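# Mount centrifuge rotor and tighten knob, unless rotor expired

## Task

The date is 8 August 2027. Check the rotor's expiry date printed on the card attached to the centrifuge. If that date has not yet passed, lower the rotor fully onto the centrifuge's drive, then thread the knob onto the shaft's end and turn it down against the rotor until it is firmly tight. If the date has passed, the rotor must not be mounted: leave it standing where it is and place the HOLD block on top of it. Never drop the rotor.

## Robot and tools

Robot: two six-joint arms, left_arm and right_arm, each with a two-finger gripper. Joint order for every arm, in commands and in results: shoulder pan, shoulder lift, elbow, wrist 1, wrist 2, wrist 3. Stated joint ranges are -6.283 to 6.283 rad for all joints except the elbow (-3.142 to 3.142); the true end may differ by about 0.010 rad. Calibrated bases in the scene frame: left_arm at (+0.027, +0.454, 0) m, quat_wxyz (+1.000, 0, 0, +0.010); right_arm at (-0.022, -0.682, 0) m, quat_wxyz (+1.000, 0, 0, -0.012).

Frames: the scene frame has its origin at table-top height midway between the nominal bases, +z up, +x out over the table, left_arm on +y. Hand positions, velocities and wrist-camera poses are in each arm's own base frame; cam_low and the table use the scene frame. The gripper's fingers point along its +z and close along its y; end_effector_position is the point between closed pads (fingertips reach about 19 mm past it closed, 6 mm open). A block sticks out about 10 cm from the wrist 3 axis along the gripper's +x. Printed hand poses may be off by a few centimetres.

The row: every motion argument is built from rows of 18 numbers, all in [-1, 1], always covering both arms: left_arm's 6 joint values, then its gripper position, force_limit, speed; then the same 9 for right_arm. Joint values are offsets, not poses: they count from the Joint targets shown in the last result (as they stood when the action or move began), scaled so 1.0 equals 1.371 rad for shoulder pan and lift, 1.714 for elbow, 2.057 for the three wrists. Sending 0 for an arm's joints keeps its current targets. Gripper numbers are absolute commands: position +1 fully open (85 mm), about -0.8 pads touching, -1 closes until blocked. force_limit and speed shape the grip (slow close at force_limit -1 gives roughly 30 N per pad, +1 about 100 N; faster closes from a wider start give 120 to 245 N). Speed -1, 0, +1 gives about 20, 85, 150 mm/s. To keep a gripper unchanged, repeat the last three numbers sent; 0 is itself a command.

execute_actions(actions, cameras): actions is a list of actions, each a table of up to 15 rows, one per 1/30 s step; a short table repeats its final row to fill 15 steps. Offsets in each row count from the targets at the start of that action, not the preceding row, so repeating an offset in a later action moves further. An action is rejected for both arms if it would push a joint more than 0.010 rad outside its range; a malformed action or a failing first action rejects the whole call. Empty actions just returns state and images.

move(target, speed, blend, blocking, cameras): target is one 18-number row or a list of up to 15 rows; all offsets in the list count from the same current Joint targets. speed is the top rad/s of the joint with farthest to go (0.01 to 3.14, default 0.5), one value or one per target. blend (rad) rounds corners in a list; 0 stops at each. Paths last at least 0.5 s and the whole list must fit in 10 s. Moves ignore obstacles and the other arm. Gripper changes in later rows are applied only after all joints come to rest. The result adds a move: line, e.g. done, off_target, moving, held, fault, and limits=held if steps were withheld. blocking=false returns after about 0.5 s while the motion continues.

wait(seconds 0 to 10): lets time run with commands held. stop: brakes a running move (fingers keep moving). zoom_image(camera, region [x0, y0, x1, y1] pixels, max 504 by 504): enlarges part of the newest image from cam_low, cam_left_wrist or cam_right_wrist (each 672x504). finished_scene(scene=1): ends the scene permanently.

Results: Joint positions and velocities (rad, rad/s) per arm, Joint targets (the base for next offsets), end-effector pose and velocities, torques (positive toward larger angle, offset and noisy), Tool commands, position_measured in counts (3 open, ~78 at 60 mm, 130 at 40 mm, 180 at 20 mm, 230 pads meeting), and object_status: 0 moving, 1 blocked while opening, 2 blocked while closing (a grip), 3 reached the requested position or fully closed. A grip is confirmed by 2. "joint sent to its limit" means a joint was capped at its end; "joint command not followed" means the clearance check between arms altered targets. Joint targets stay within a fixed lead of measured angles and are scaled back if the hand would jump over 70 mm, so big moves may need several actions. Speed caps are 2.09, 2.62, 3.14 rad/s by joint group.

Avoid: dropping the rotor or letting anything leave the table; slamming, hard pushes or hits on fixed or heavy items; targets past a firm contact (arms are stiff). A net force near 150 N or a joint torque at its limit (306, 306, 139, 52, 52, 52 N m) halts that arm for 10 s; after a force fault, release the grip if it pins the arm. Arm-to-arm contact or one gripper squeezing the other's fingers can end the scene. Holding loads or straining heats motors; 85 °C triggers a long brake stop. Squeezing hard on a part still resting on something, or twisting hard, counts as gripper strain. Loose objects may occasionally be nudged. Read the card via zoom_image before deciding.

Each tool is called after ">>>" as name(argument=value, ...), one argument or row to a line, values as JSON.

## Session

>>> execute_actions(
  actions=[],
)

Scene clock: 0.00 s.
left_arm: end_effector_position=(+0.7352, +0.8027, +0.1988) position_measured=3 object_status=3 end_effector_quat_wxyz=(-0.523, +0.765, +0.045, +0.374) | right_arm: end_effector_position=(+0.3280, +1.0260, +0.3524) position_measured=3 object_status=3 end_effector_quat_wxyz=(-0.231, +0.349, +0.901, +0.116)
Joint positions: left_arm=[3.694 -0.731 1.705 -3.923 -1.122 -2.336] | right_arm=[4.109 -1.009 1.249 -1.942 -1.063 1.74]
Joint velocities: within noise
Joint torques (N m): no reading
Motor temperatures (°C): left_arm=[33 33 31 30 37 32] | right_arm=[33 32 29 38 30 38]
Joint targets: left_arm=[3.694 -0.731 1.705 -3.923 -1.122 -2.336] | right_arm=[4.109 -1.009 1.249 -1.942 -1.063 1.740]
Tool commands: left_gripper/position=+1.0 left_gripper/force_limit=+1.0 left_gripper/speed=+1.0 right_gripper/position=+1.0 right_gripper/force_limit=+1.0 right_gripper/speed=+1.0

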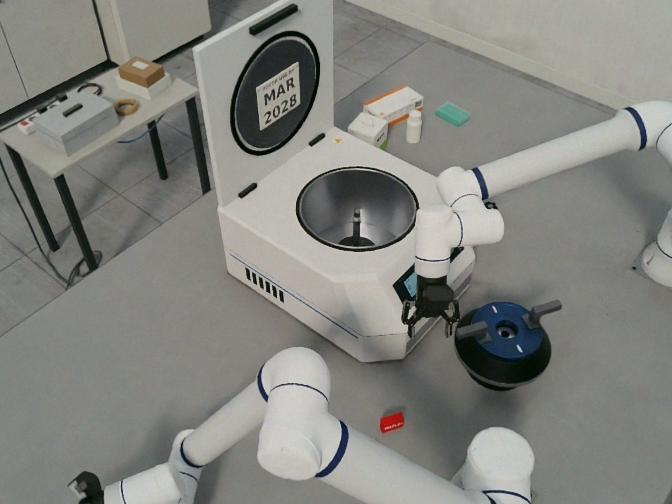

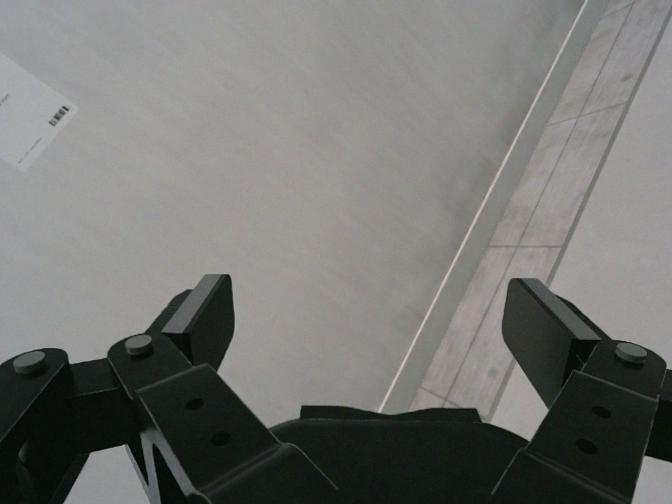

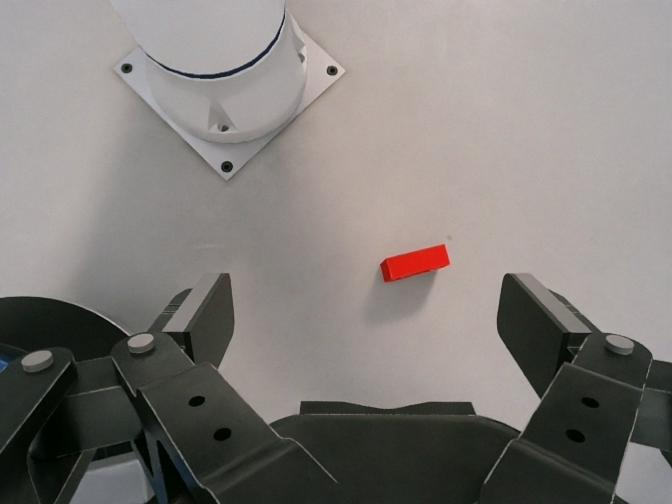

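>>> zoom_image(
  camera="cam_low",
  region=[200, 0, 368, 168],
)

>>> zoom_image(
  camera="cam_low",
  region=[400, 220, 600, 420],
)

>>> zoom_image(
  camera="cam_low",
  region=[200, 120, 480, 400],
)

>>> zoom_image(
  camera="cam_low",
  region=[340, 60, 500, 180],
)

Scaled by 3.000.

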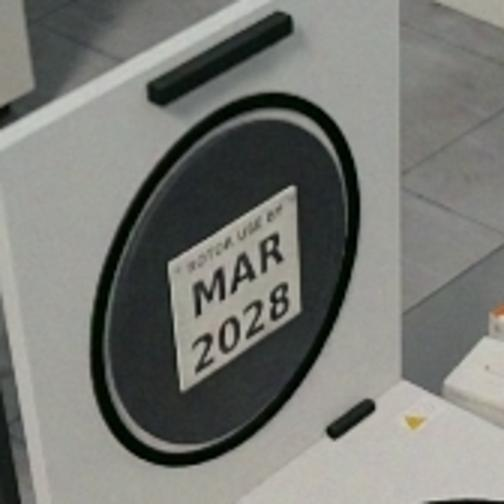

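Scaled by 2.520.

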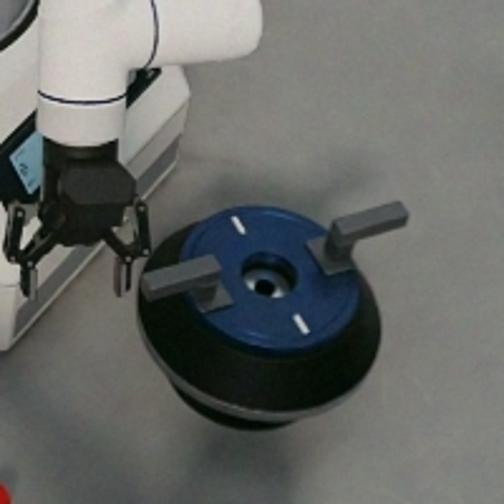

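Scaled by 1.800.

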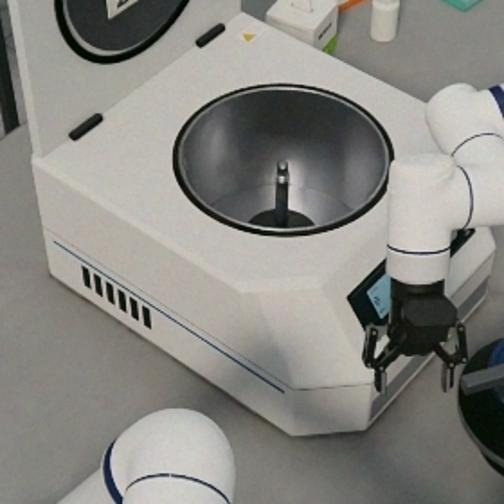

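Scaled by 3.150.

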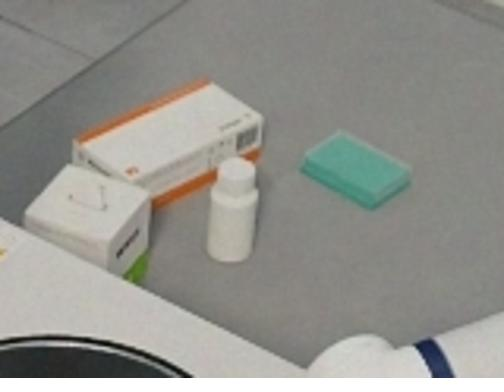

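>>> move(
  target=[0, -0.5284, -0.3442, 0.9966, -0.2183, 0.9966, 1, 1, 1, -0.0985, -0.7075, 0.2847, 0.298, -0.247, -0.8459, 1, 1, 1],
  speed=1.0,
)

Scene clock: 9.80 s.
left_arm: end_effector_position=(+0.6476, +0.6072, +0.8428) position_measured=3 object_status=3 end_effector_quat_wxyz=(+0.313, -0.386, +0.867, +0.042) | right_arm: end_effector_position=(+0.1572, +0.4358, +0.6166) position_measured=3 object_status=3 end_effector_quat_wxyz=(+0.000, -0.404, +0.915, +0.000)
Joint positions: left_arm=[3.694 -1.455 1.115 -1.873 -1.571 -0.286] | right_arm=[3.974 -1.979 1.737 -1.329 -1.572 0]
Joint torques (N m): left_arm=[6.34 -83.5 -89.36 -1.47 -1.4 4.07] | right_arm=[-14.78 -23.86 -31.42 -1.22 -3.18 -4.83]
Joint targets: left_arm=[3.694 -1.455 1.115 -1.872 -1.571 -0.286] | right_arm=[3.974 -1.979 1.737 -1.329 -1.572 0.000]
move: done
camera_calibration:
cam_left_wrist: T_world_to_cam=[[-0.683717, 0.70729, -0.179642, 0.175565], [0.296458, 0.494152, 0.817268, -1.16195], [0.666816, 0.505524, -0.547542, -0.146973], [0, 0, 0, 1]] pos_world=[0.562511, 0.524305, 0.900693]
cam_right_wrist: T_world_to_cam=[[-0.747743, 0.663911, -0.0101324, -0.159187], [0.620504, 0.704123, 0.345233, -0.594681], [0.236339, 0.251859, -0.938462, 0.561788], [0, 0, 0, 1]] pos_world=[0.117198, 0.382923, 0.730907]

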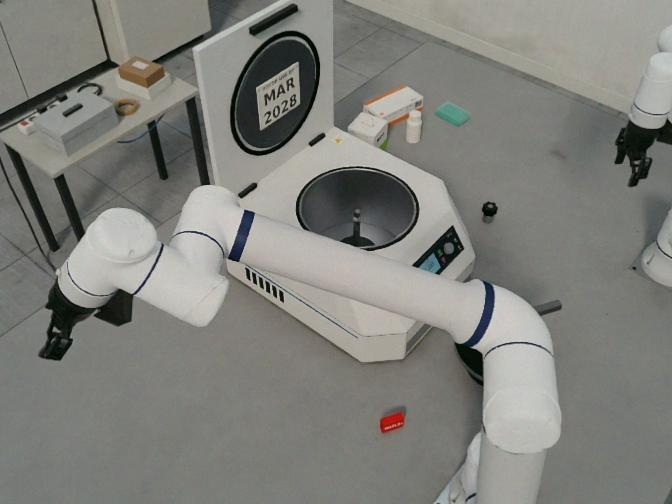

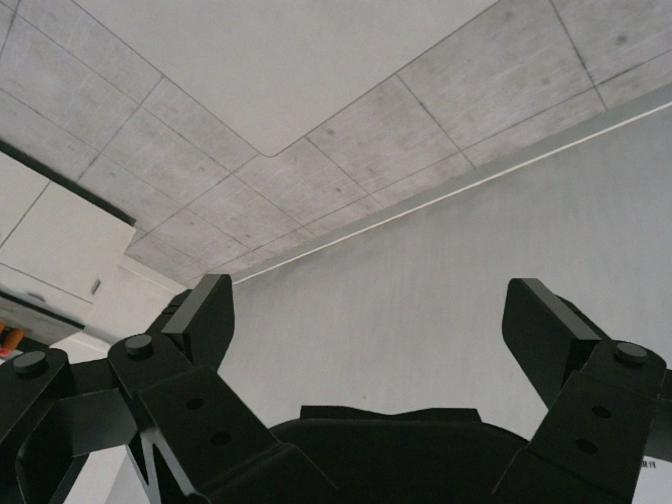

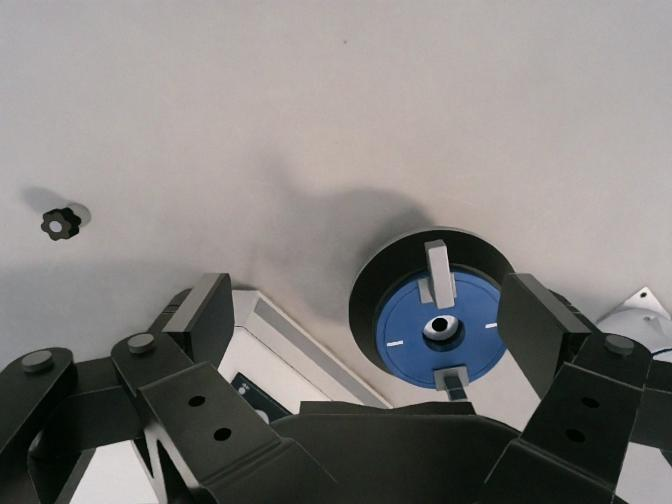

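>>> zoom_image(
  camera="cam_right_wrist",
  region=[330, 210, 530, 410],
)

>>> zoom_image(
  camera="cam_right_wrist",
  region=[10, 170, 130, 270],
)

>>> zoom_image(
  camera="cam_low",
  region=[280, 150, 440, 270],
)

>>> zoom_image(
  camera="cam_low",
  region=[460, 180, 520, 240],
)

Scaled by 2.520.

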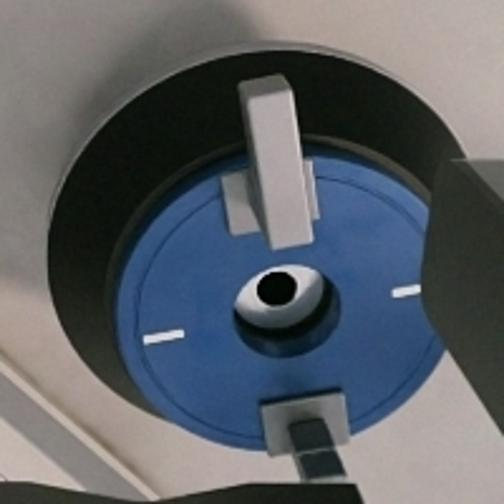

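Scaled by 4.200.

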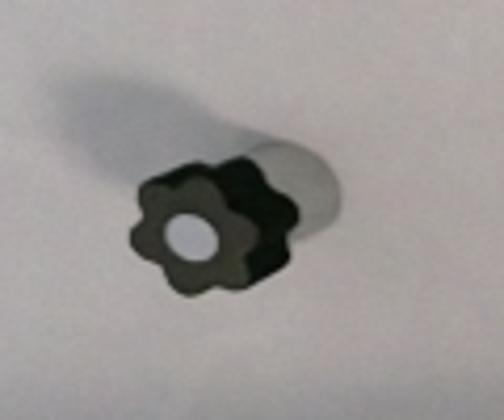

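Scaled by 3.150.

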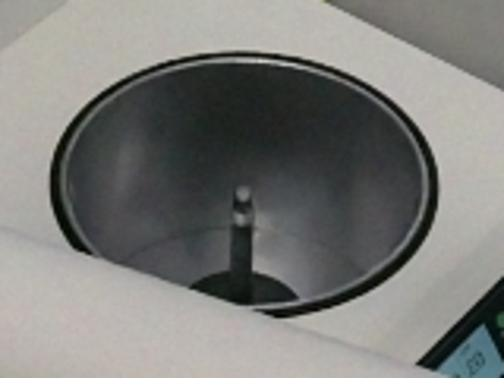

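Scaled by 8.400.

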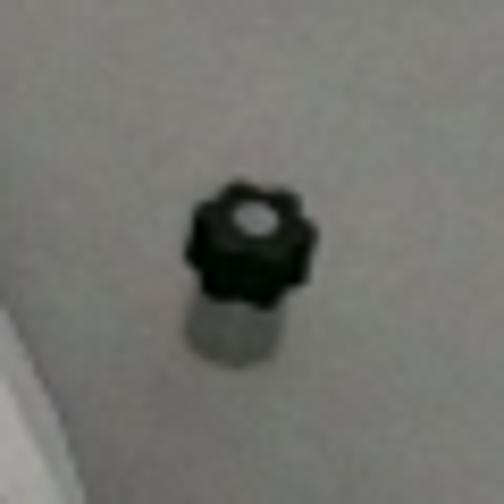

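>>> move(
  target=[-0.9363, 0, 0, 0.3118, 0, 0.139, 1, 1, 1, 0.1523, 0.2579, -0.037, -0.141, 0, 0, 1, 1, 1],
  speed=1.0,
)

Scene clock: 14.67 s.
left_arm: end_effector_position=(+0.6595, -0.3540, +0.7169) position_measured=3 object_status=3 end_effector_quat_wxyz=(+0.000, +0.358, +0.934, +0.000) | right_arm: end_effector_position=(+0.1779, +0.6543, +0.5019) position_measured=3 object_status=3 end_effector_quat_wxyz=(+0.000, -0.497, +0.868, +0.000)
Joint positions: left_arm=[2.41 -1.455 1.115 -1.231 -1.571 0] | right_arm=[4.182 -1.626 1.674 -1.619 -1.572 0]
Joint torques (N m): left_arm=[-6.2 -87.97 -82.82 -1.37 2.6 4.87] | right_arm=[8.39 -27.97 -50.81 -11.38 -0.56 -4.65]
Joint targets: left_arm=[2.410 -1.455 1.115 -1.231 -1.571 0.000] | right_arm=[4.182 -1.626 1.674 -1.619 -1.572 0.000]
move: done
camera_calibration:
cam_left_wrist: T_world_to_cam=[[0.672367, 0.740013, -0.0174228, -0.158106], [0.697707, -0.625716, 0.348832, -0.912908], [0.247239, -0.246699, -0.937023, 0.55171], [0, 0, 0, 1]] pos_world=[0.606844, -0.318115, 0.832663]
cam_right_wrist: T_world_to_cam=[[-0.86922, 0.494321, -0.010152, -0.157339], [0.460937, 0.817605, 0.34505, -0.767595], [0.178865, 0.295245, -0.93853, 0.376064], [0, 0, 0, 1]] pos_world=[0.149786, 0.594335, 0.616208]

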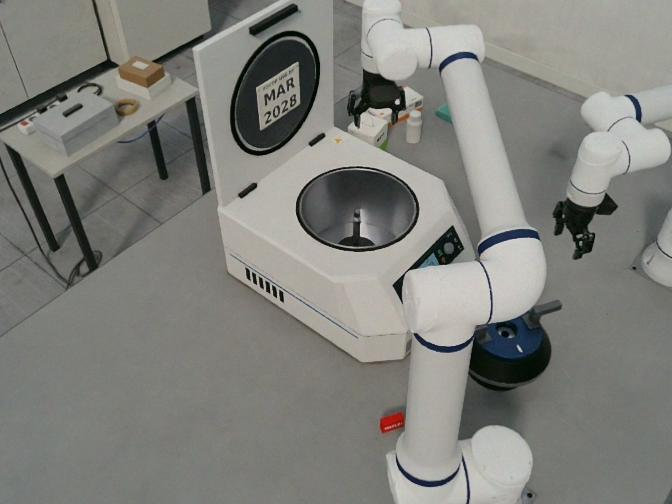

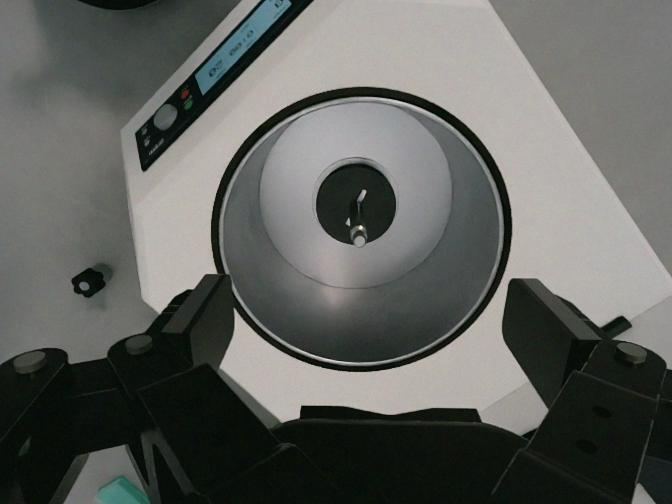

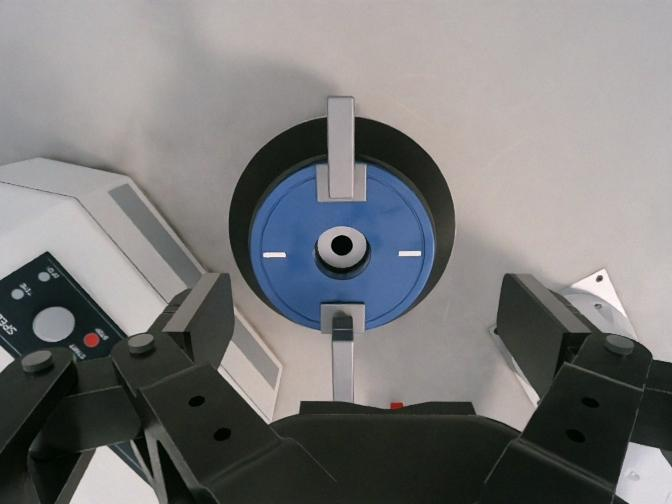

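>>> zoom_image(
  camera="cam_left_wrist",
  region=[260, 100, 460, 300],
)

>>> zoom_image(
  camera="cam_left_wrist",
  region=[310, 170, 410, 260],
)

>>> zoom_image(
  camera="cam_right_wrist",
  region=[210, 80, 470, 340],
)

>>> zoom_image(
  camera="cam_right_wrist",
  region=[280, 180, 400, 300],
)

>>> zoom_image(
  camera="cam_low",
  region=[290, 160, 430, 260],
)

Scaled by 2.520.

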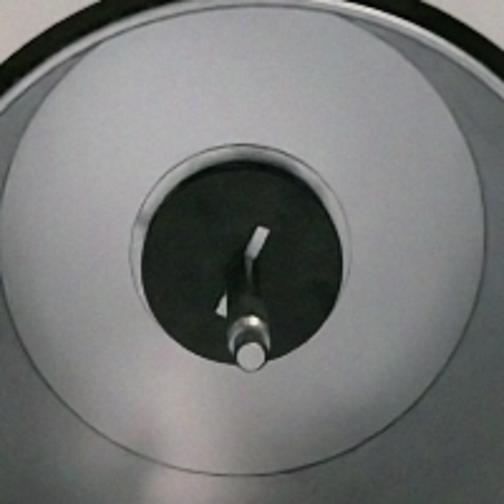

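Scaled by 5.040.

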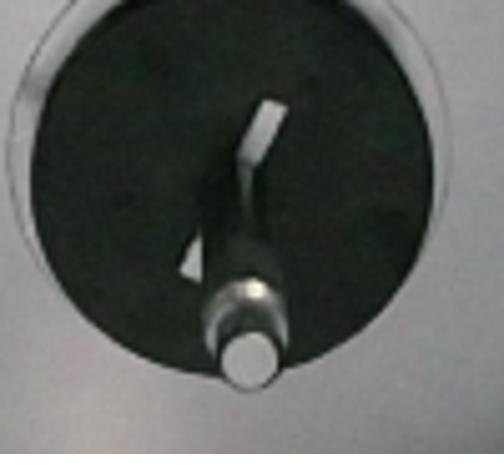

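Scaled by 1.938.

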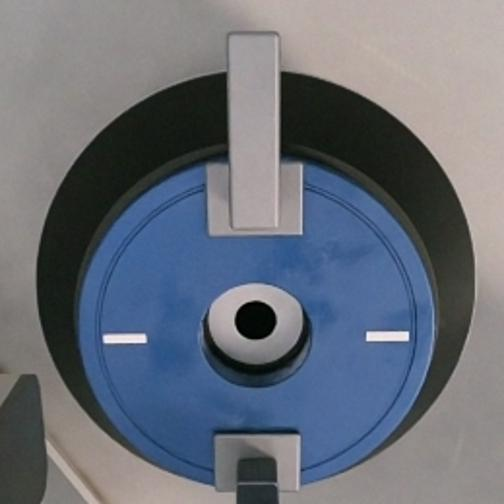

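Scaled by 4.200.

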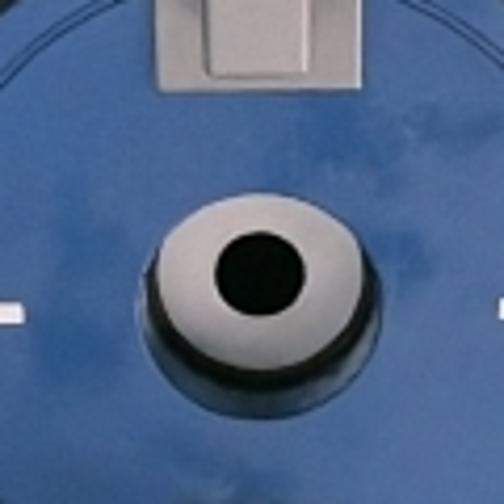

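Scaled by 3.600.

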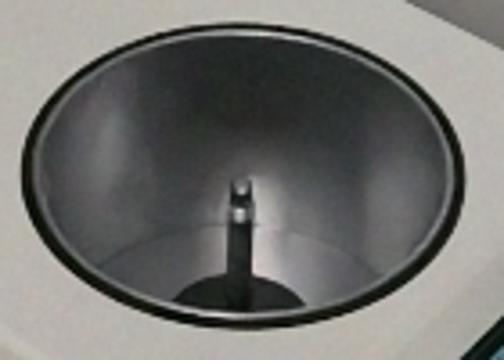

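>>> move(
  target=[-0.8826, 0.1131, -0.6505, -0.1308, 0.6179, 0.2431, 1, 1, 1, 0, 0, 0, 0, 0, 0, 1, 1, 1],
  speed=1.0,
  cameras=["cam_low"],
)

Scene clock: 28.00 s.
left_arm: end_effector_position=(+0.2551, -0.5649, +1.4196) position_measured=3 object_status=3 end_effector_quat_wxyz=(+0.669, +0.501, +0.547, +0.058) | right_arm: end_effector_position=(+0.1779, +0.6543, +0.5019) position_measured=3 object_status=3 end_effector_quat_wxyz=(+0.000, -0.497, +0.868, +0.000)
Joint positions: left_arm=[1.199 -1.3 0 -1.5 -0.3 0.5] | right_arm=[4.182 -1.626 1.674 -1.619 -1.572 0]
Joint torques (N m): left_arm=[-5.14 -32.85 -35.95 -4.04 3.9 4.73] | right_arm=[7.93 -27.62 -50.27 -11.56 1.29 -4.83]
Joint targets: left_arm=[1.199 -1.300 0.000 -1.500 -0.300 0.500] | right_arm=[4.182 -1.626 1.674 -1.619 -1.572 0.000]
move: done
Images, in order (width x height): cam_low 672x504.

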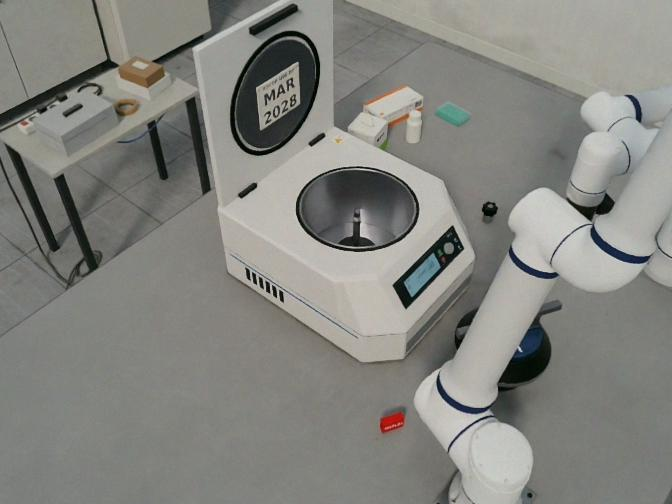

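>>> move(
  target=[-0.8745, 0.1094, -0.8751, -0.0486, 0.7778, 0.3403, 1, 1, 1, -0.3632, 0.4457, -0.5919, 0.1962, 0.0006, -0.2421, 1, 1, 1],
  speed=1.0,
  cameras=["cam_right_wrist"],
)

Scene clock: 30.73 s.
left_arm: end_effector_position=(+0.4773, -0.2519, +0.8368) position_measured=3 object_status=3 end_effector_quat_wxyz=(+0.261, +0.570, +0.778, +0.020) | right_arm: end_effector_position=(+0.7456, +0.6573, +0.6362) position_measured=3 object_status=3 end_effector_quat_wxyz=(+0.000, -0.497, +0.868, +0.000)
Joint positions: left_arm=[0 -1.15 -1.5 -1.6 1.3 1.2] | right_arm=[3.684 -1.015 0.659 -1.215 -1.57 -0.498]
Joint torques (N m): left_arm=[-11.15 27.88 58.36 1.88 2.63 4.56] | right_arm=[-14.5 -69.71 -48.32 -1.29 1.19 -4.26]
Joint targets: left_arm=[0.000 -1.150 -1.500 -1.600 1.300 1.200] | right_arm=[3.684 -1.014 0.659 -1.215 -1.570 -0.498]
move: done
camera_calibration:
cam_right_wrist: T_world_to_cam=[[-0.869199, 0.494384, -0.00882665, 0.335171], [0.461368, 0.817315, 0.345161, -1.07829], [0.177856, 0.295941, -0.938502, 0.399965], [0, 0, 0, 1]] pos_world=[0.717684, 0.597236, 0.750511]
Images, in order (width x height): cam_right_wrist 672x504.

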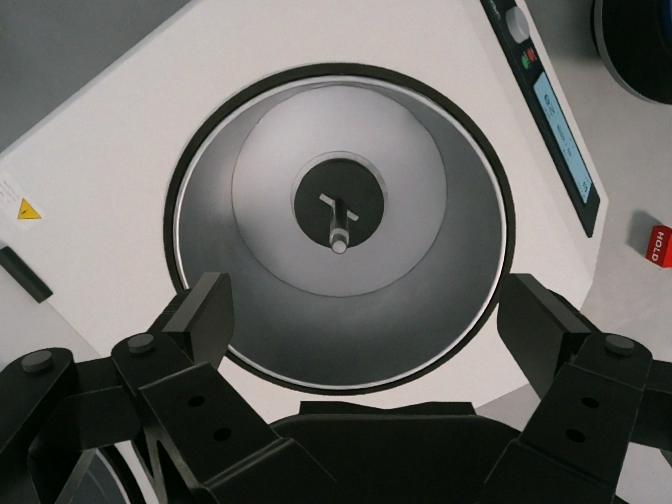

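>>> zoom_image(
  camera="cam_right_wrist",
  region=[280, 145, 400, 265],
)

>>> zoom_image(
  camera="cam_right_wrist",
  region=[310, 185, 370, 260],
)

Scaled by 4.200.

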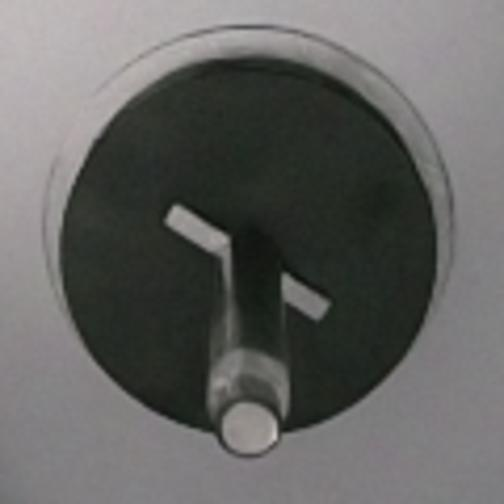

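Scaled by 6.720.

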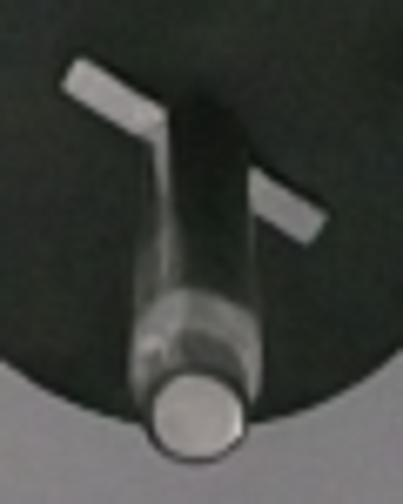

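>>> move(
  target=[-0.326, 0.1054, -0.3047, -0.0412, 0.1316, 0.2298, 1, 1, 1, 0, 0, 0, 0, 0, 0, 1, 1, 1],
  speed=0.8,
  cameras=["cam_left_wrist", "cam_low"],
)

Scene clock: 36.53 s.
left_arm: end_effector_position=(+0.2441, -0.3140, +0.4992) position_measured=3 object_status=3 end_effector_quat_wxyz=(+0.000, +0.872, +0.489, +0.000) | right_arm: end_effector_position=(+0.7457, +0.6572, +0.6361) position_measured=3 object_status=3 end_effector_quat_wxyz=(+0.000, -0.497, +0.868, +0.000)
Joint positions: left_arm=[-0.447 -1.006 -2.023 -1.685 1.571 1.673] | right_arm=[3.684 -1.014 0.659 -1.215 -1.57 -0.498]
Joint torques (N m): left_arm=[-8.34 18.25 70.08 1.38 3.11 4.81] | right_arm=[-14.9 -67.34 -48.3 -1.09 -0.75 -4.63]
Joint targets: left_arm=[-0.447 -1.006 -2.023 -1.685 1.571 1.673] | right_arm=[3.684 -1.014 0.659 -1.215 -1.570 -0.498]
move: done
camera_calibration:
cam_left_wrist: T_world_to_cam=[[0.849833, -0.52676, -0.0175187, -0.353241], [-0.488588, -0.799843, 0.348616, -0.287078], [-0.197649, -0.287706, -0.937102, 0.556045], [0, 0, 0, 1]] pos_world=[0.269835, -0.255714, 0.614963]
Images, in order (width x height): cam_low 672x504, cam_left_wrist 672x504.

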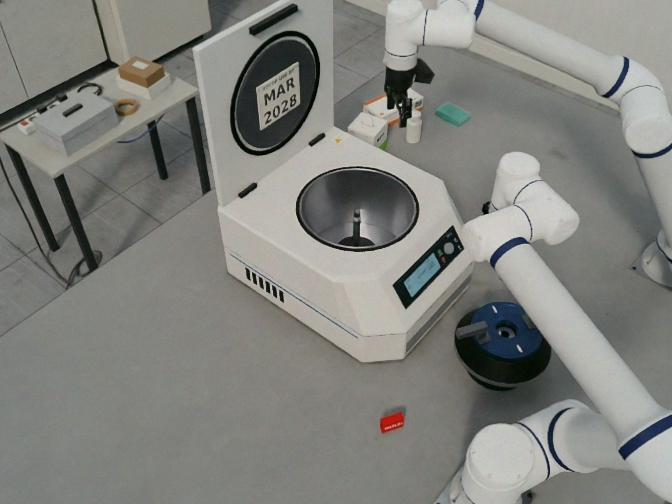

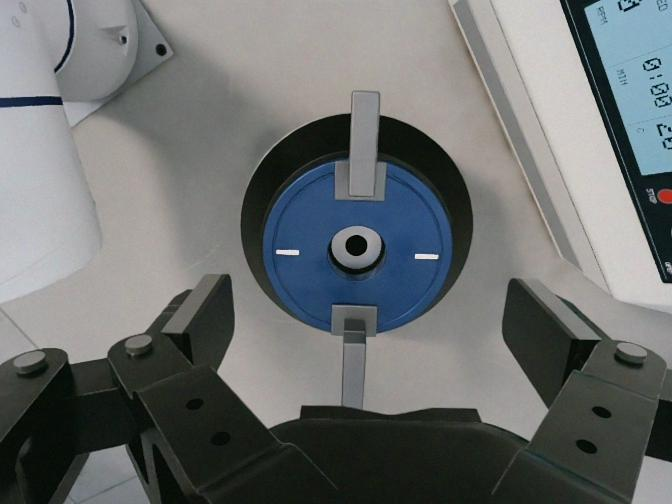

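>>> zoom_image(
  camera="cam_left_wrist",
  region=[230, 80, 490, 340],
)

>>> zoom_image(
  camera="cam_left_wrist",
  region=[300, 190, 420, 310],
)

>>> zoom_image(
  camera="cam_low",
  region=[445, 290, 565, 410],
)

>>> zoom_image(
  camera="cam_left_wrist",
  region=[300, 290, 420, 410],
)

Scaled by 1.938.

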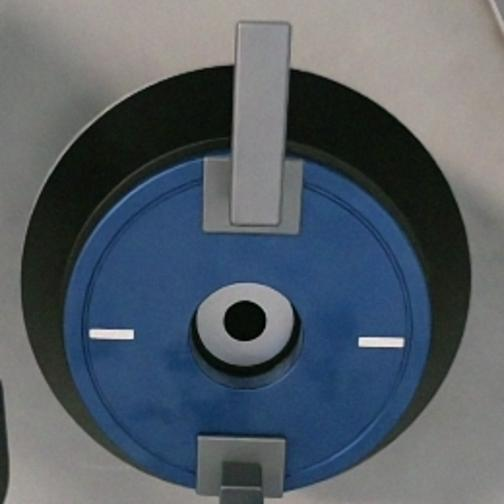

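Scaled by 4.200.

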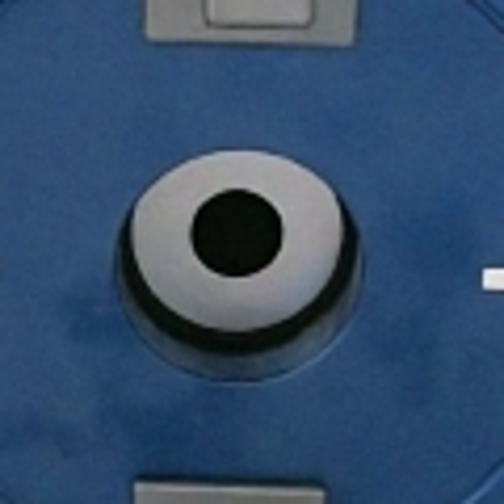

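Scaled by 4.200.

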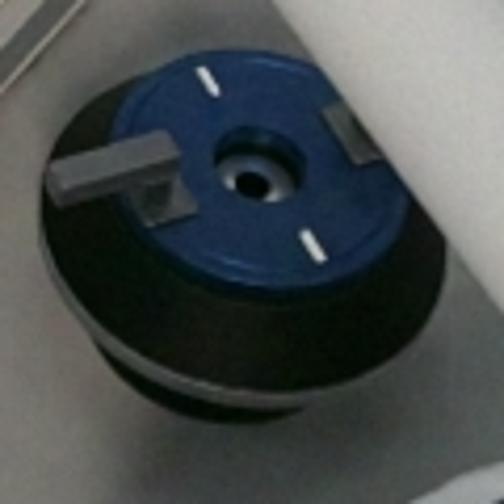

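Scaled by 4.200.

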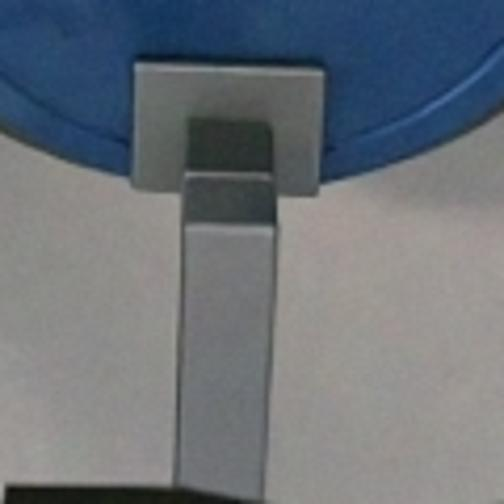

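>>> zoom_image(
  camera="cam_low",
  region=[450, 310, 510, 350],
)

>>> zoom_image(
  camera="cam_low",
  region=[490, 305, 550, 350],
)

Scaled by 8.400.

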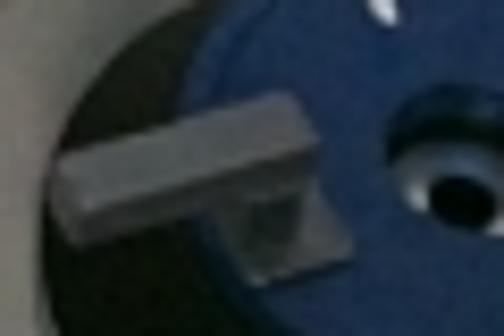

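Scaled by 8.400.

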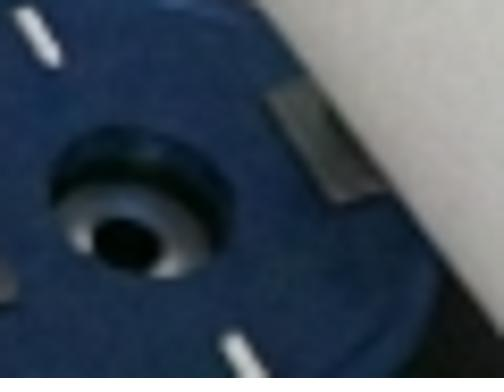

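>>> move(
  target=[0, 0, 0, 0, 0, 0, 1, 1, 1, 0.3575, -0.4891, 0.6767, -0.2383, -0.0004, 0.2273, 1, 1, 1],
  speed=1.0,
  cameras=["cam_right_wrist", "cam_low"],
)

Scene clock: 42.20 s.
left_arm: end_effector_position=(+0.2440, -0.3140, +0.4991) position_measured=3 object_status=3 end_effector_quat_wxyz=(+0.000, +0.872, +0.489, +0.000) | right_arm: end_effector_position=(+0.1621, +0.6181, +0.4501) position_measured=3 object_status=3 end_effector_quat_wxyz=(+0.000, -0.507, +0.862, +0.000)
Joint positions: left_arm=[-0.447 -1.006 -2.023 -1.685 1.571 1.673] | right_arm=[4.175 -1.685 1.819 -1.705 -1.571 -0.031]
Joint torques (N m): left_arm=[-4 22.1 67.52 1.38 3.51 4.15] | right_arm=[8.19 -43.98 -31.71 -11.52 -2.8 4.55]
Joint targets: left_arm=[-0.447 -1.006 -2.023 -1.685 1.571 1.673] | right_arm=[4.175 -1.685 1.819 -1.705 -1.571 -0.031]
move: done
camera_calibration:
cam_right_wrist: T_world_to_cam=[[-0.880196, 0.474509, -0.00978687, -0.139832], [0.442298, 0.827575, 0.345676, -0.716209], [0.172126, 0.299934, -0.938303, 0.339121], [0, 0, 0, 1]] pos_world=[0.135327, 0.557354, 0.564407]
Images, in order (width x height): cam_low 672x504, cam_right_wrist 672x504.

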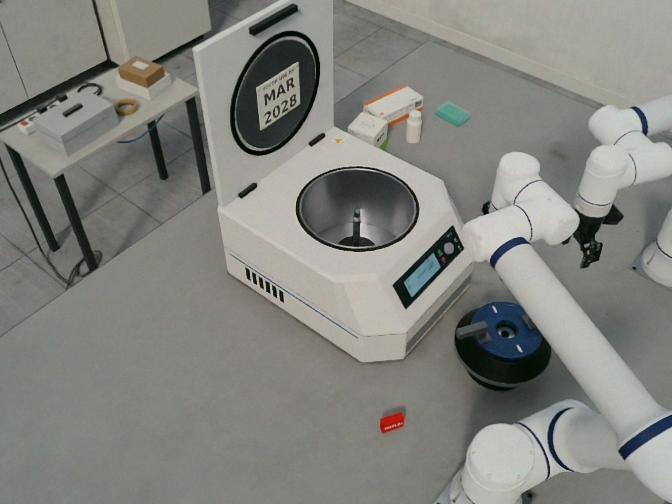

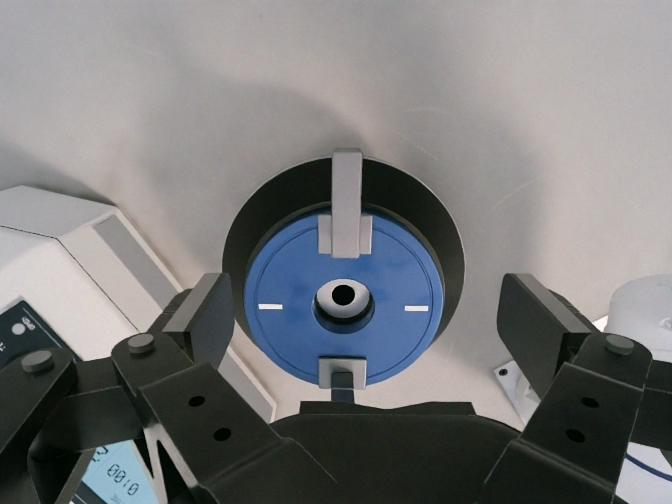

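>>> zoom_image(
  camera="cam_right_wrist",
  region=[280, 130, 420, 270],
)

>>> zoom_image(
  camera="cam_right_wrist",
  region=[280, 260, 420, 410],
)

Scaled by 3.600.

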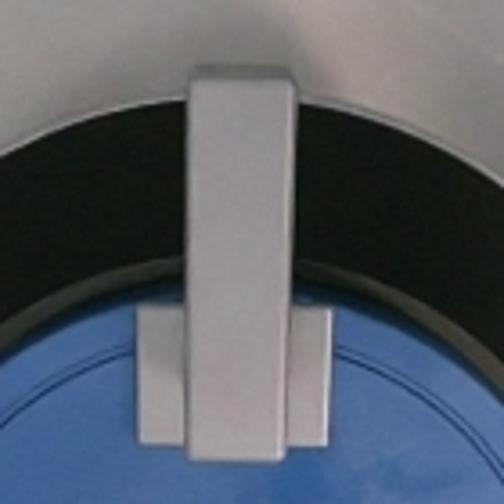

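Scaled by 3.360.

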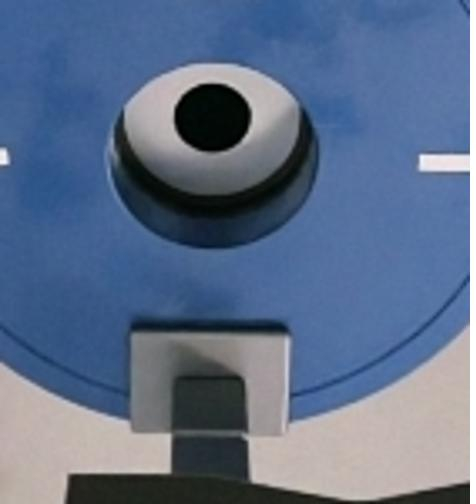

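>>> move(
  target=[0.1841, -0.6383, 0.5714, -0.0499, 0, 0.1226, 1, 1, 1, 0, 0.0516, 0.1219, -0.1359, 0, 0, 1, 1, 1],
  speed=0.8,
  cameras=["cam_left_wrist", "cam_right_wrist"],
)

Scene clock: 44.87 s.
left_arm: end_effector_position=(+0.8127, -0.3415, +0.6241) position_measured=3 object_status=3 end_effector_quat_wxyz=(+0.000, +0.872, +0.489, +0.000) | right_arm: end_effector_position=(+0.1621, +0.6182, +0.3002) position_measured=3 object_status=3 end_effector_quat_wxyz=(+0.000, -0.507, +0.862, +0.000)
Joint positions: left_arm=[-0.195 -1.881 -1.043 -1.787 1.571 1.925] | right_arm=[4.175 -1.615 2.028 -1.985 -1.571 -0.031]
Joint torques (N m): left_arm=[19.26 87.26 95.36 1.38 3.2 5.23] | right_arm=[2.62 -25.65 -29.27 -11.54 -1.25 4.59]
Joint targets: left_arm=[-0.195 -1.881 -1.043 -1.787 1.571 1.925] | right_arm=[4.175 -1.614 2.028 -1.985 -1.571 -0.031]
move: done
camera_calibration:
cam_left_wrist: T_world_to_cam=[[0.849778, -0.526892, -0.0161516, -0.849618], [-0.489165, -0.79961, 0.34834, -0.0740554], [-0.196453, -0.288111, -0.937229, 0.77664], [0, 0, 0, 1]] pos_world=[0.838335, -0.283114, 0.739963]
cam_right_wrist: T_world_to_cam=[[-0.88021, 0.474482, -0.0098492, -0.141263], [0.442268, 0.827624, 0.345598, -0.664593], [0.172132, 0.299843, -0.938331, 0.198454], [0, 0, 0, 1]] pos_world=[0.135427, 0.557554, 0.414507]
Images, in order (width x height): cam_left_wrist 672x504, cam_right_wrist 672x504.

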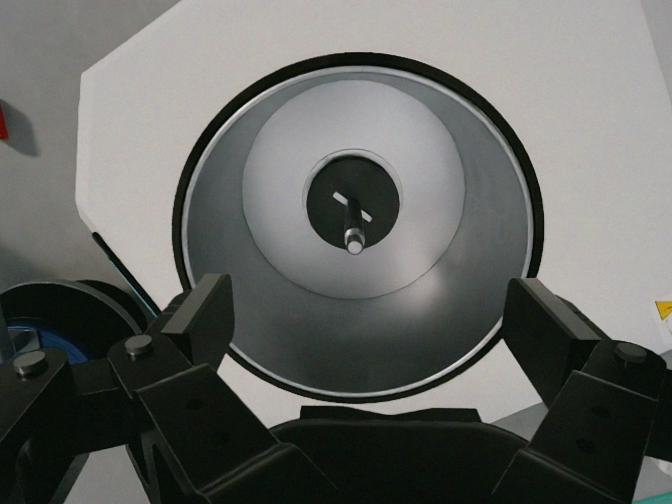

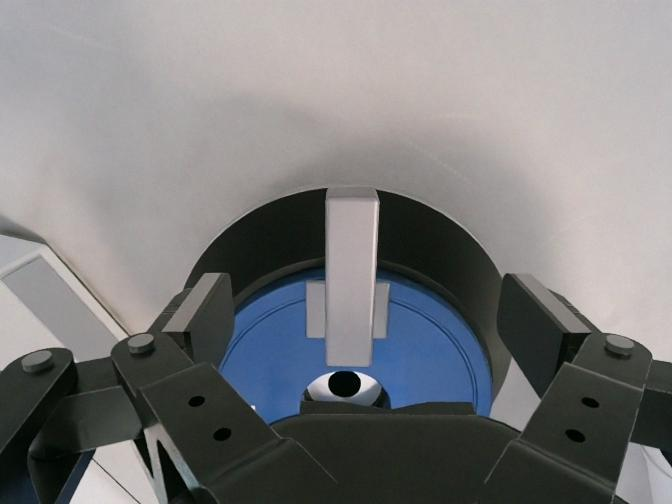

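>>> zoom_image(
  camera="cam_left_wrist",
  region=[295, 140, 415, 260],
)

>>> zoom_image(
  camera="cam_left_wrist",
  region=[322, 182, 382, 262],
)

>>> zoom_image(
  camera="cam_right_wrist",
  region=[280, 170, 430, 420],
)

Scaled by 4.200.

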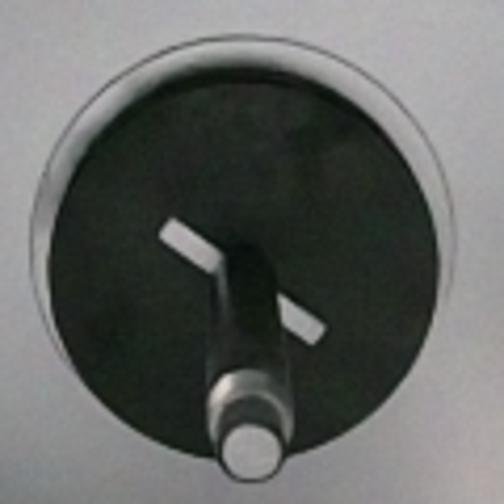

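Scaled by 6.300.

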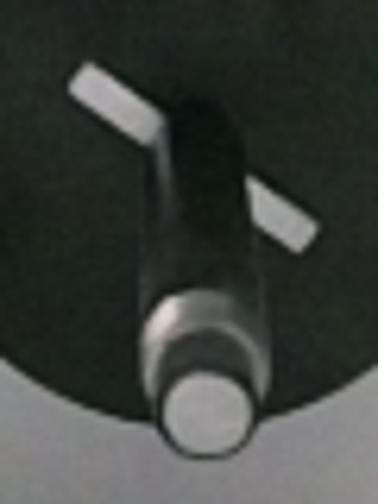

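Scaled by 2.016.

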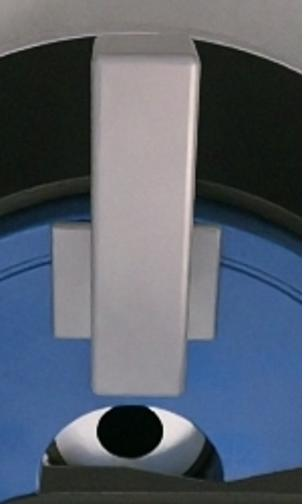

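>>> move(
  target=[-0.1016, 0.6269, -0.7731, 0.2257, 0, -0.053, 1, 1, 1, -0.0036, 0.0292, 0.0344, -0.0479, 0, -0.0017, 1, 1, 1],
  speed=0.8,
  cameras=["cam_left_wrist", "cam_right_wrist", "cam_low"],
)

Scene clock: 51.20 s.
left_arm: end_effector_position=(+0.2726, -0.2826, +0.2995) position_measured=3 object_status=3 end_effector_quat_wxyz=(+0.000, +0.880, +0.475, +0.000) | right_arm: end_effector_position=(+0.1648, +0.6168, +0.2502) position_measured=3 object_status=3 end_effector_quat_wxyz=(+0.000, -0.507, +0.862, +0.000)
Joint positions: left_arm=[-0.334 -1.022 -2.368 -1.323 1.571 1.816] | right_arm=[4.17 -1.574 2.087 -2.083 -1.571 -0.034]
Joint torques (N m): left_arm=[-4.71 21.07 64.46 6.53 2.14 -4.56] | right_arm=[-15.69 -26.62 -27.34 -11.37 1.09 -4.71]
Joint targets: left_arm=[-0.334 -1.021 -2.369 -1.323 1.571 1.816] | right_arm=[4.170 -1.574 2.087 -2.083 -1.571 -0.034]
move: done
camera_calibration:
cam_left_wrist: T_world_to_cam=[[0.833443, -0.55233, -0.0174222, -0.367198], [-0.512669, -0.784594, 0.348687, -0.167603], [-0.20626, -0.281679, -0.937077, 0.387608], [0, 0, 0, 1]] pos_world=[0.300062, -0.225134, 0.415263]
cam_right_wrist: T_world_to_cam=[[-0.879521, 0.475759, -0.00978753, -0.139635], [0.443566, 0.827108, 0.345169, -0.647043], [0.172313, 0.299243, -0.938489, 0.151878], [0, 0, 0, 1]] pos_world=[0.138024, 0.556159, 0.364508]

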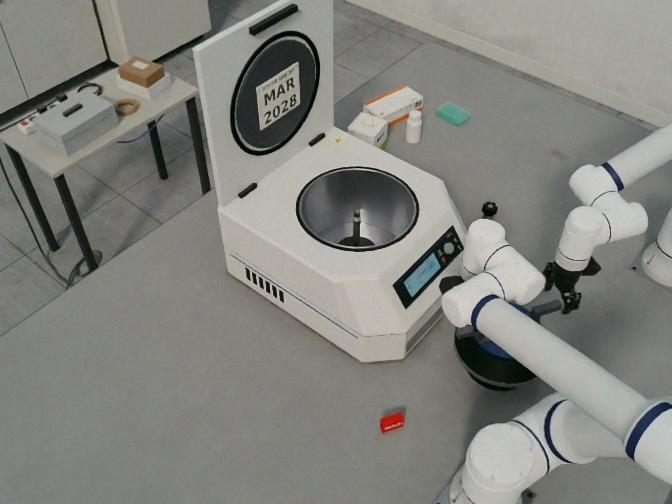

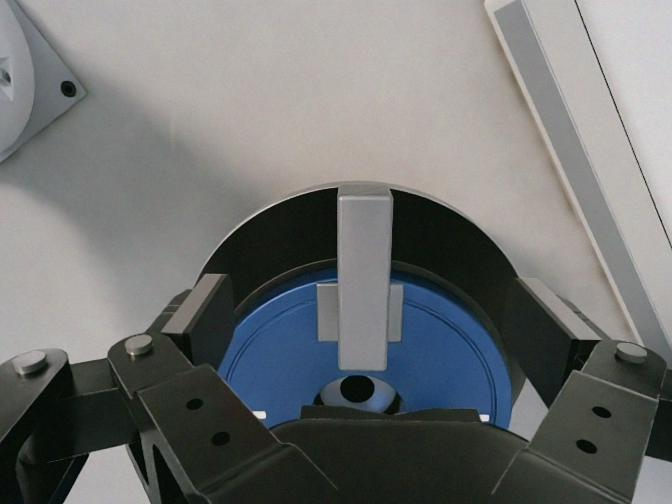

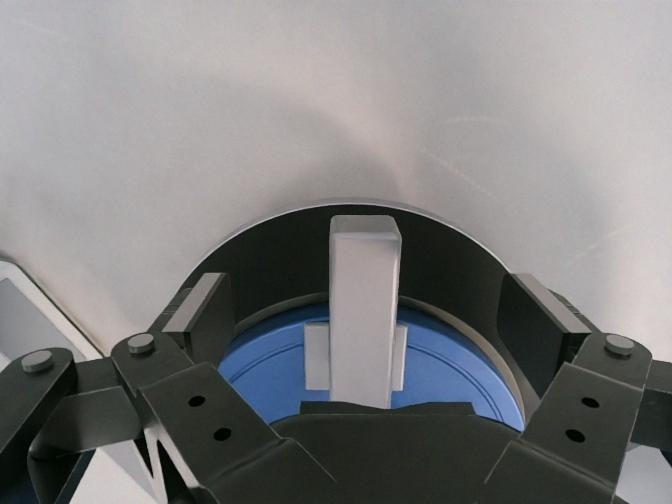

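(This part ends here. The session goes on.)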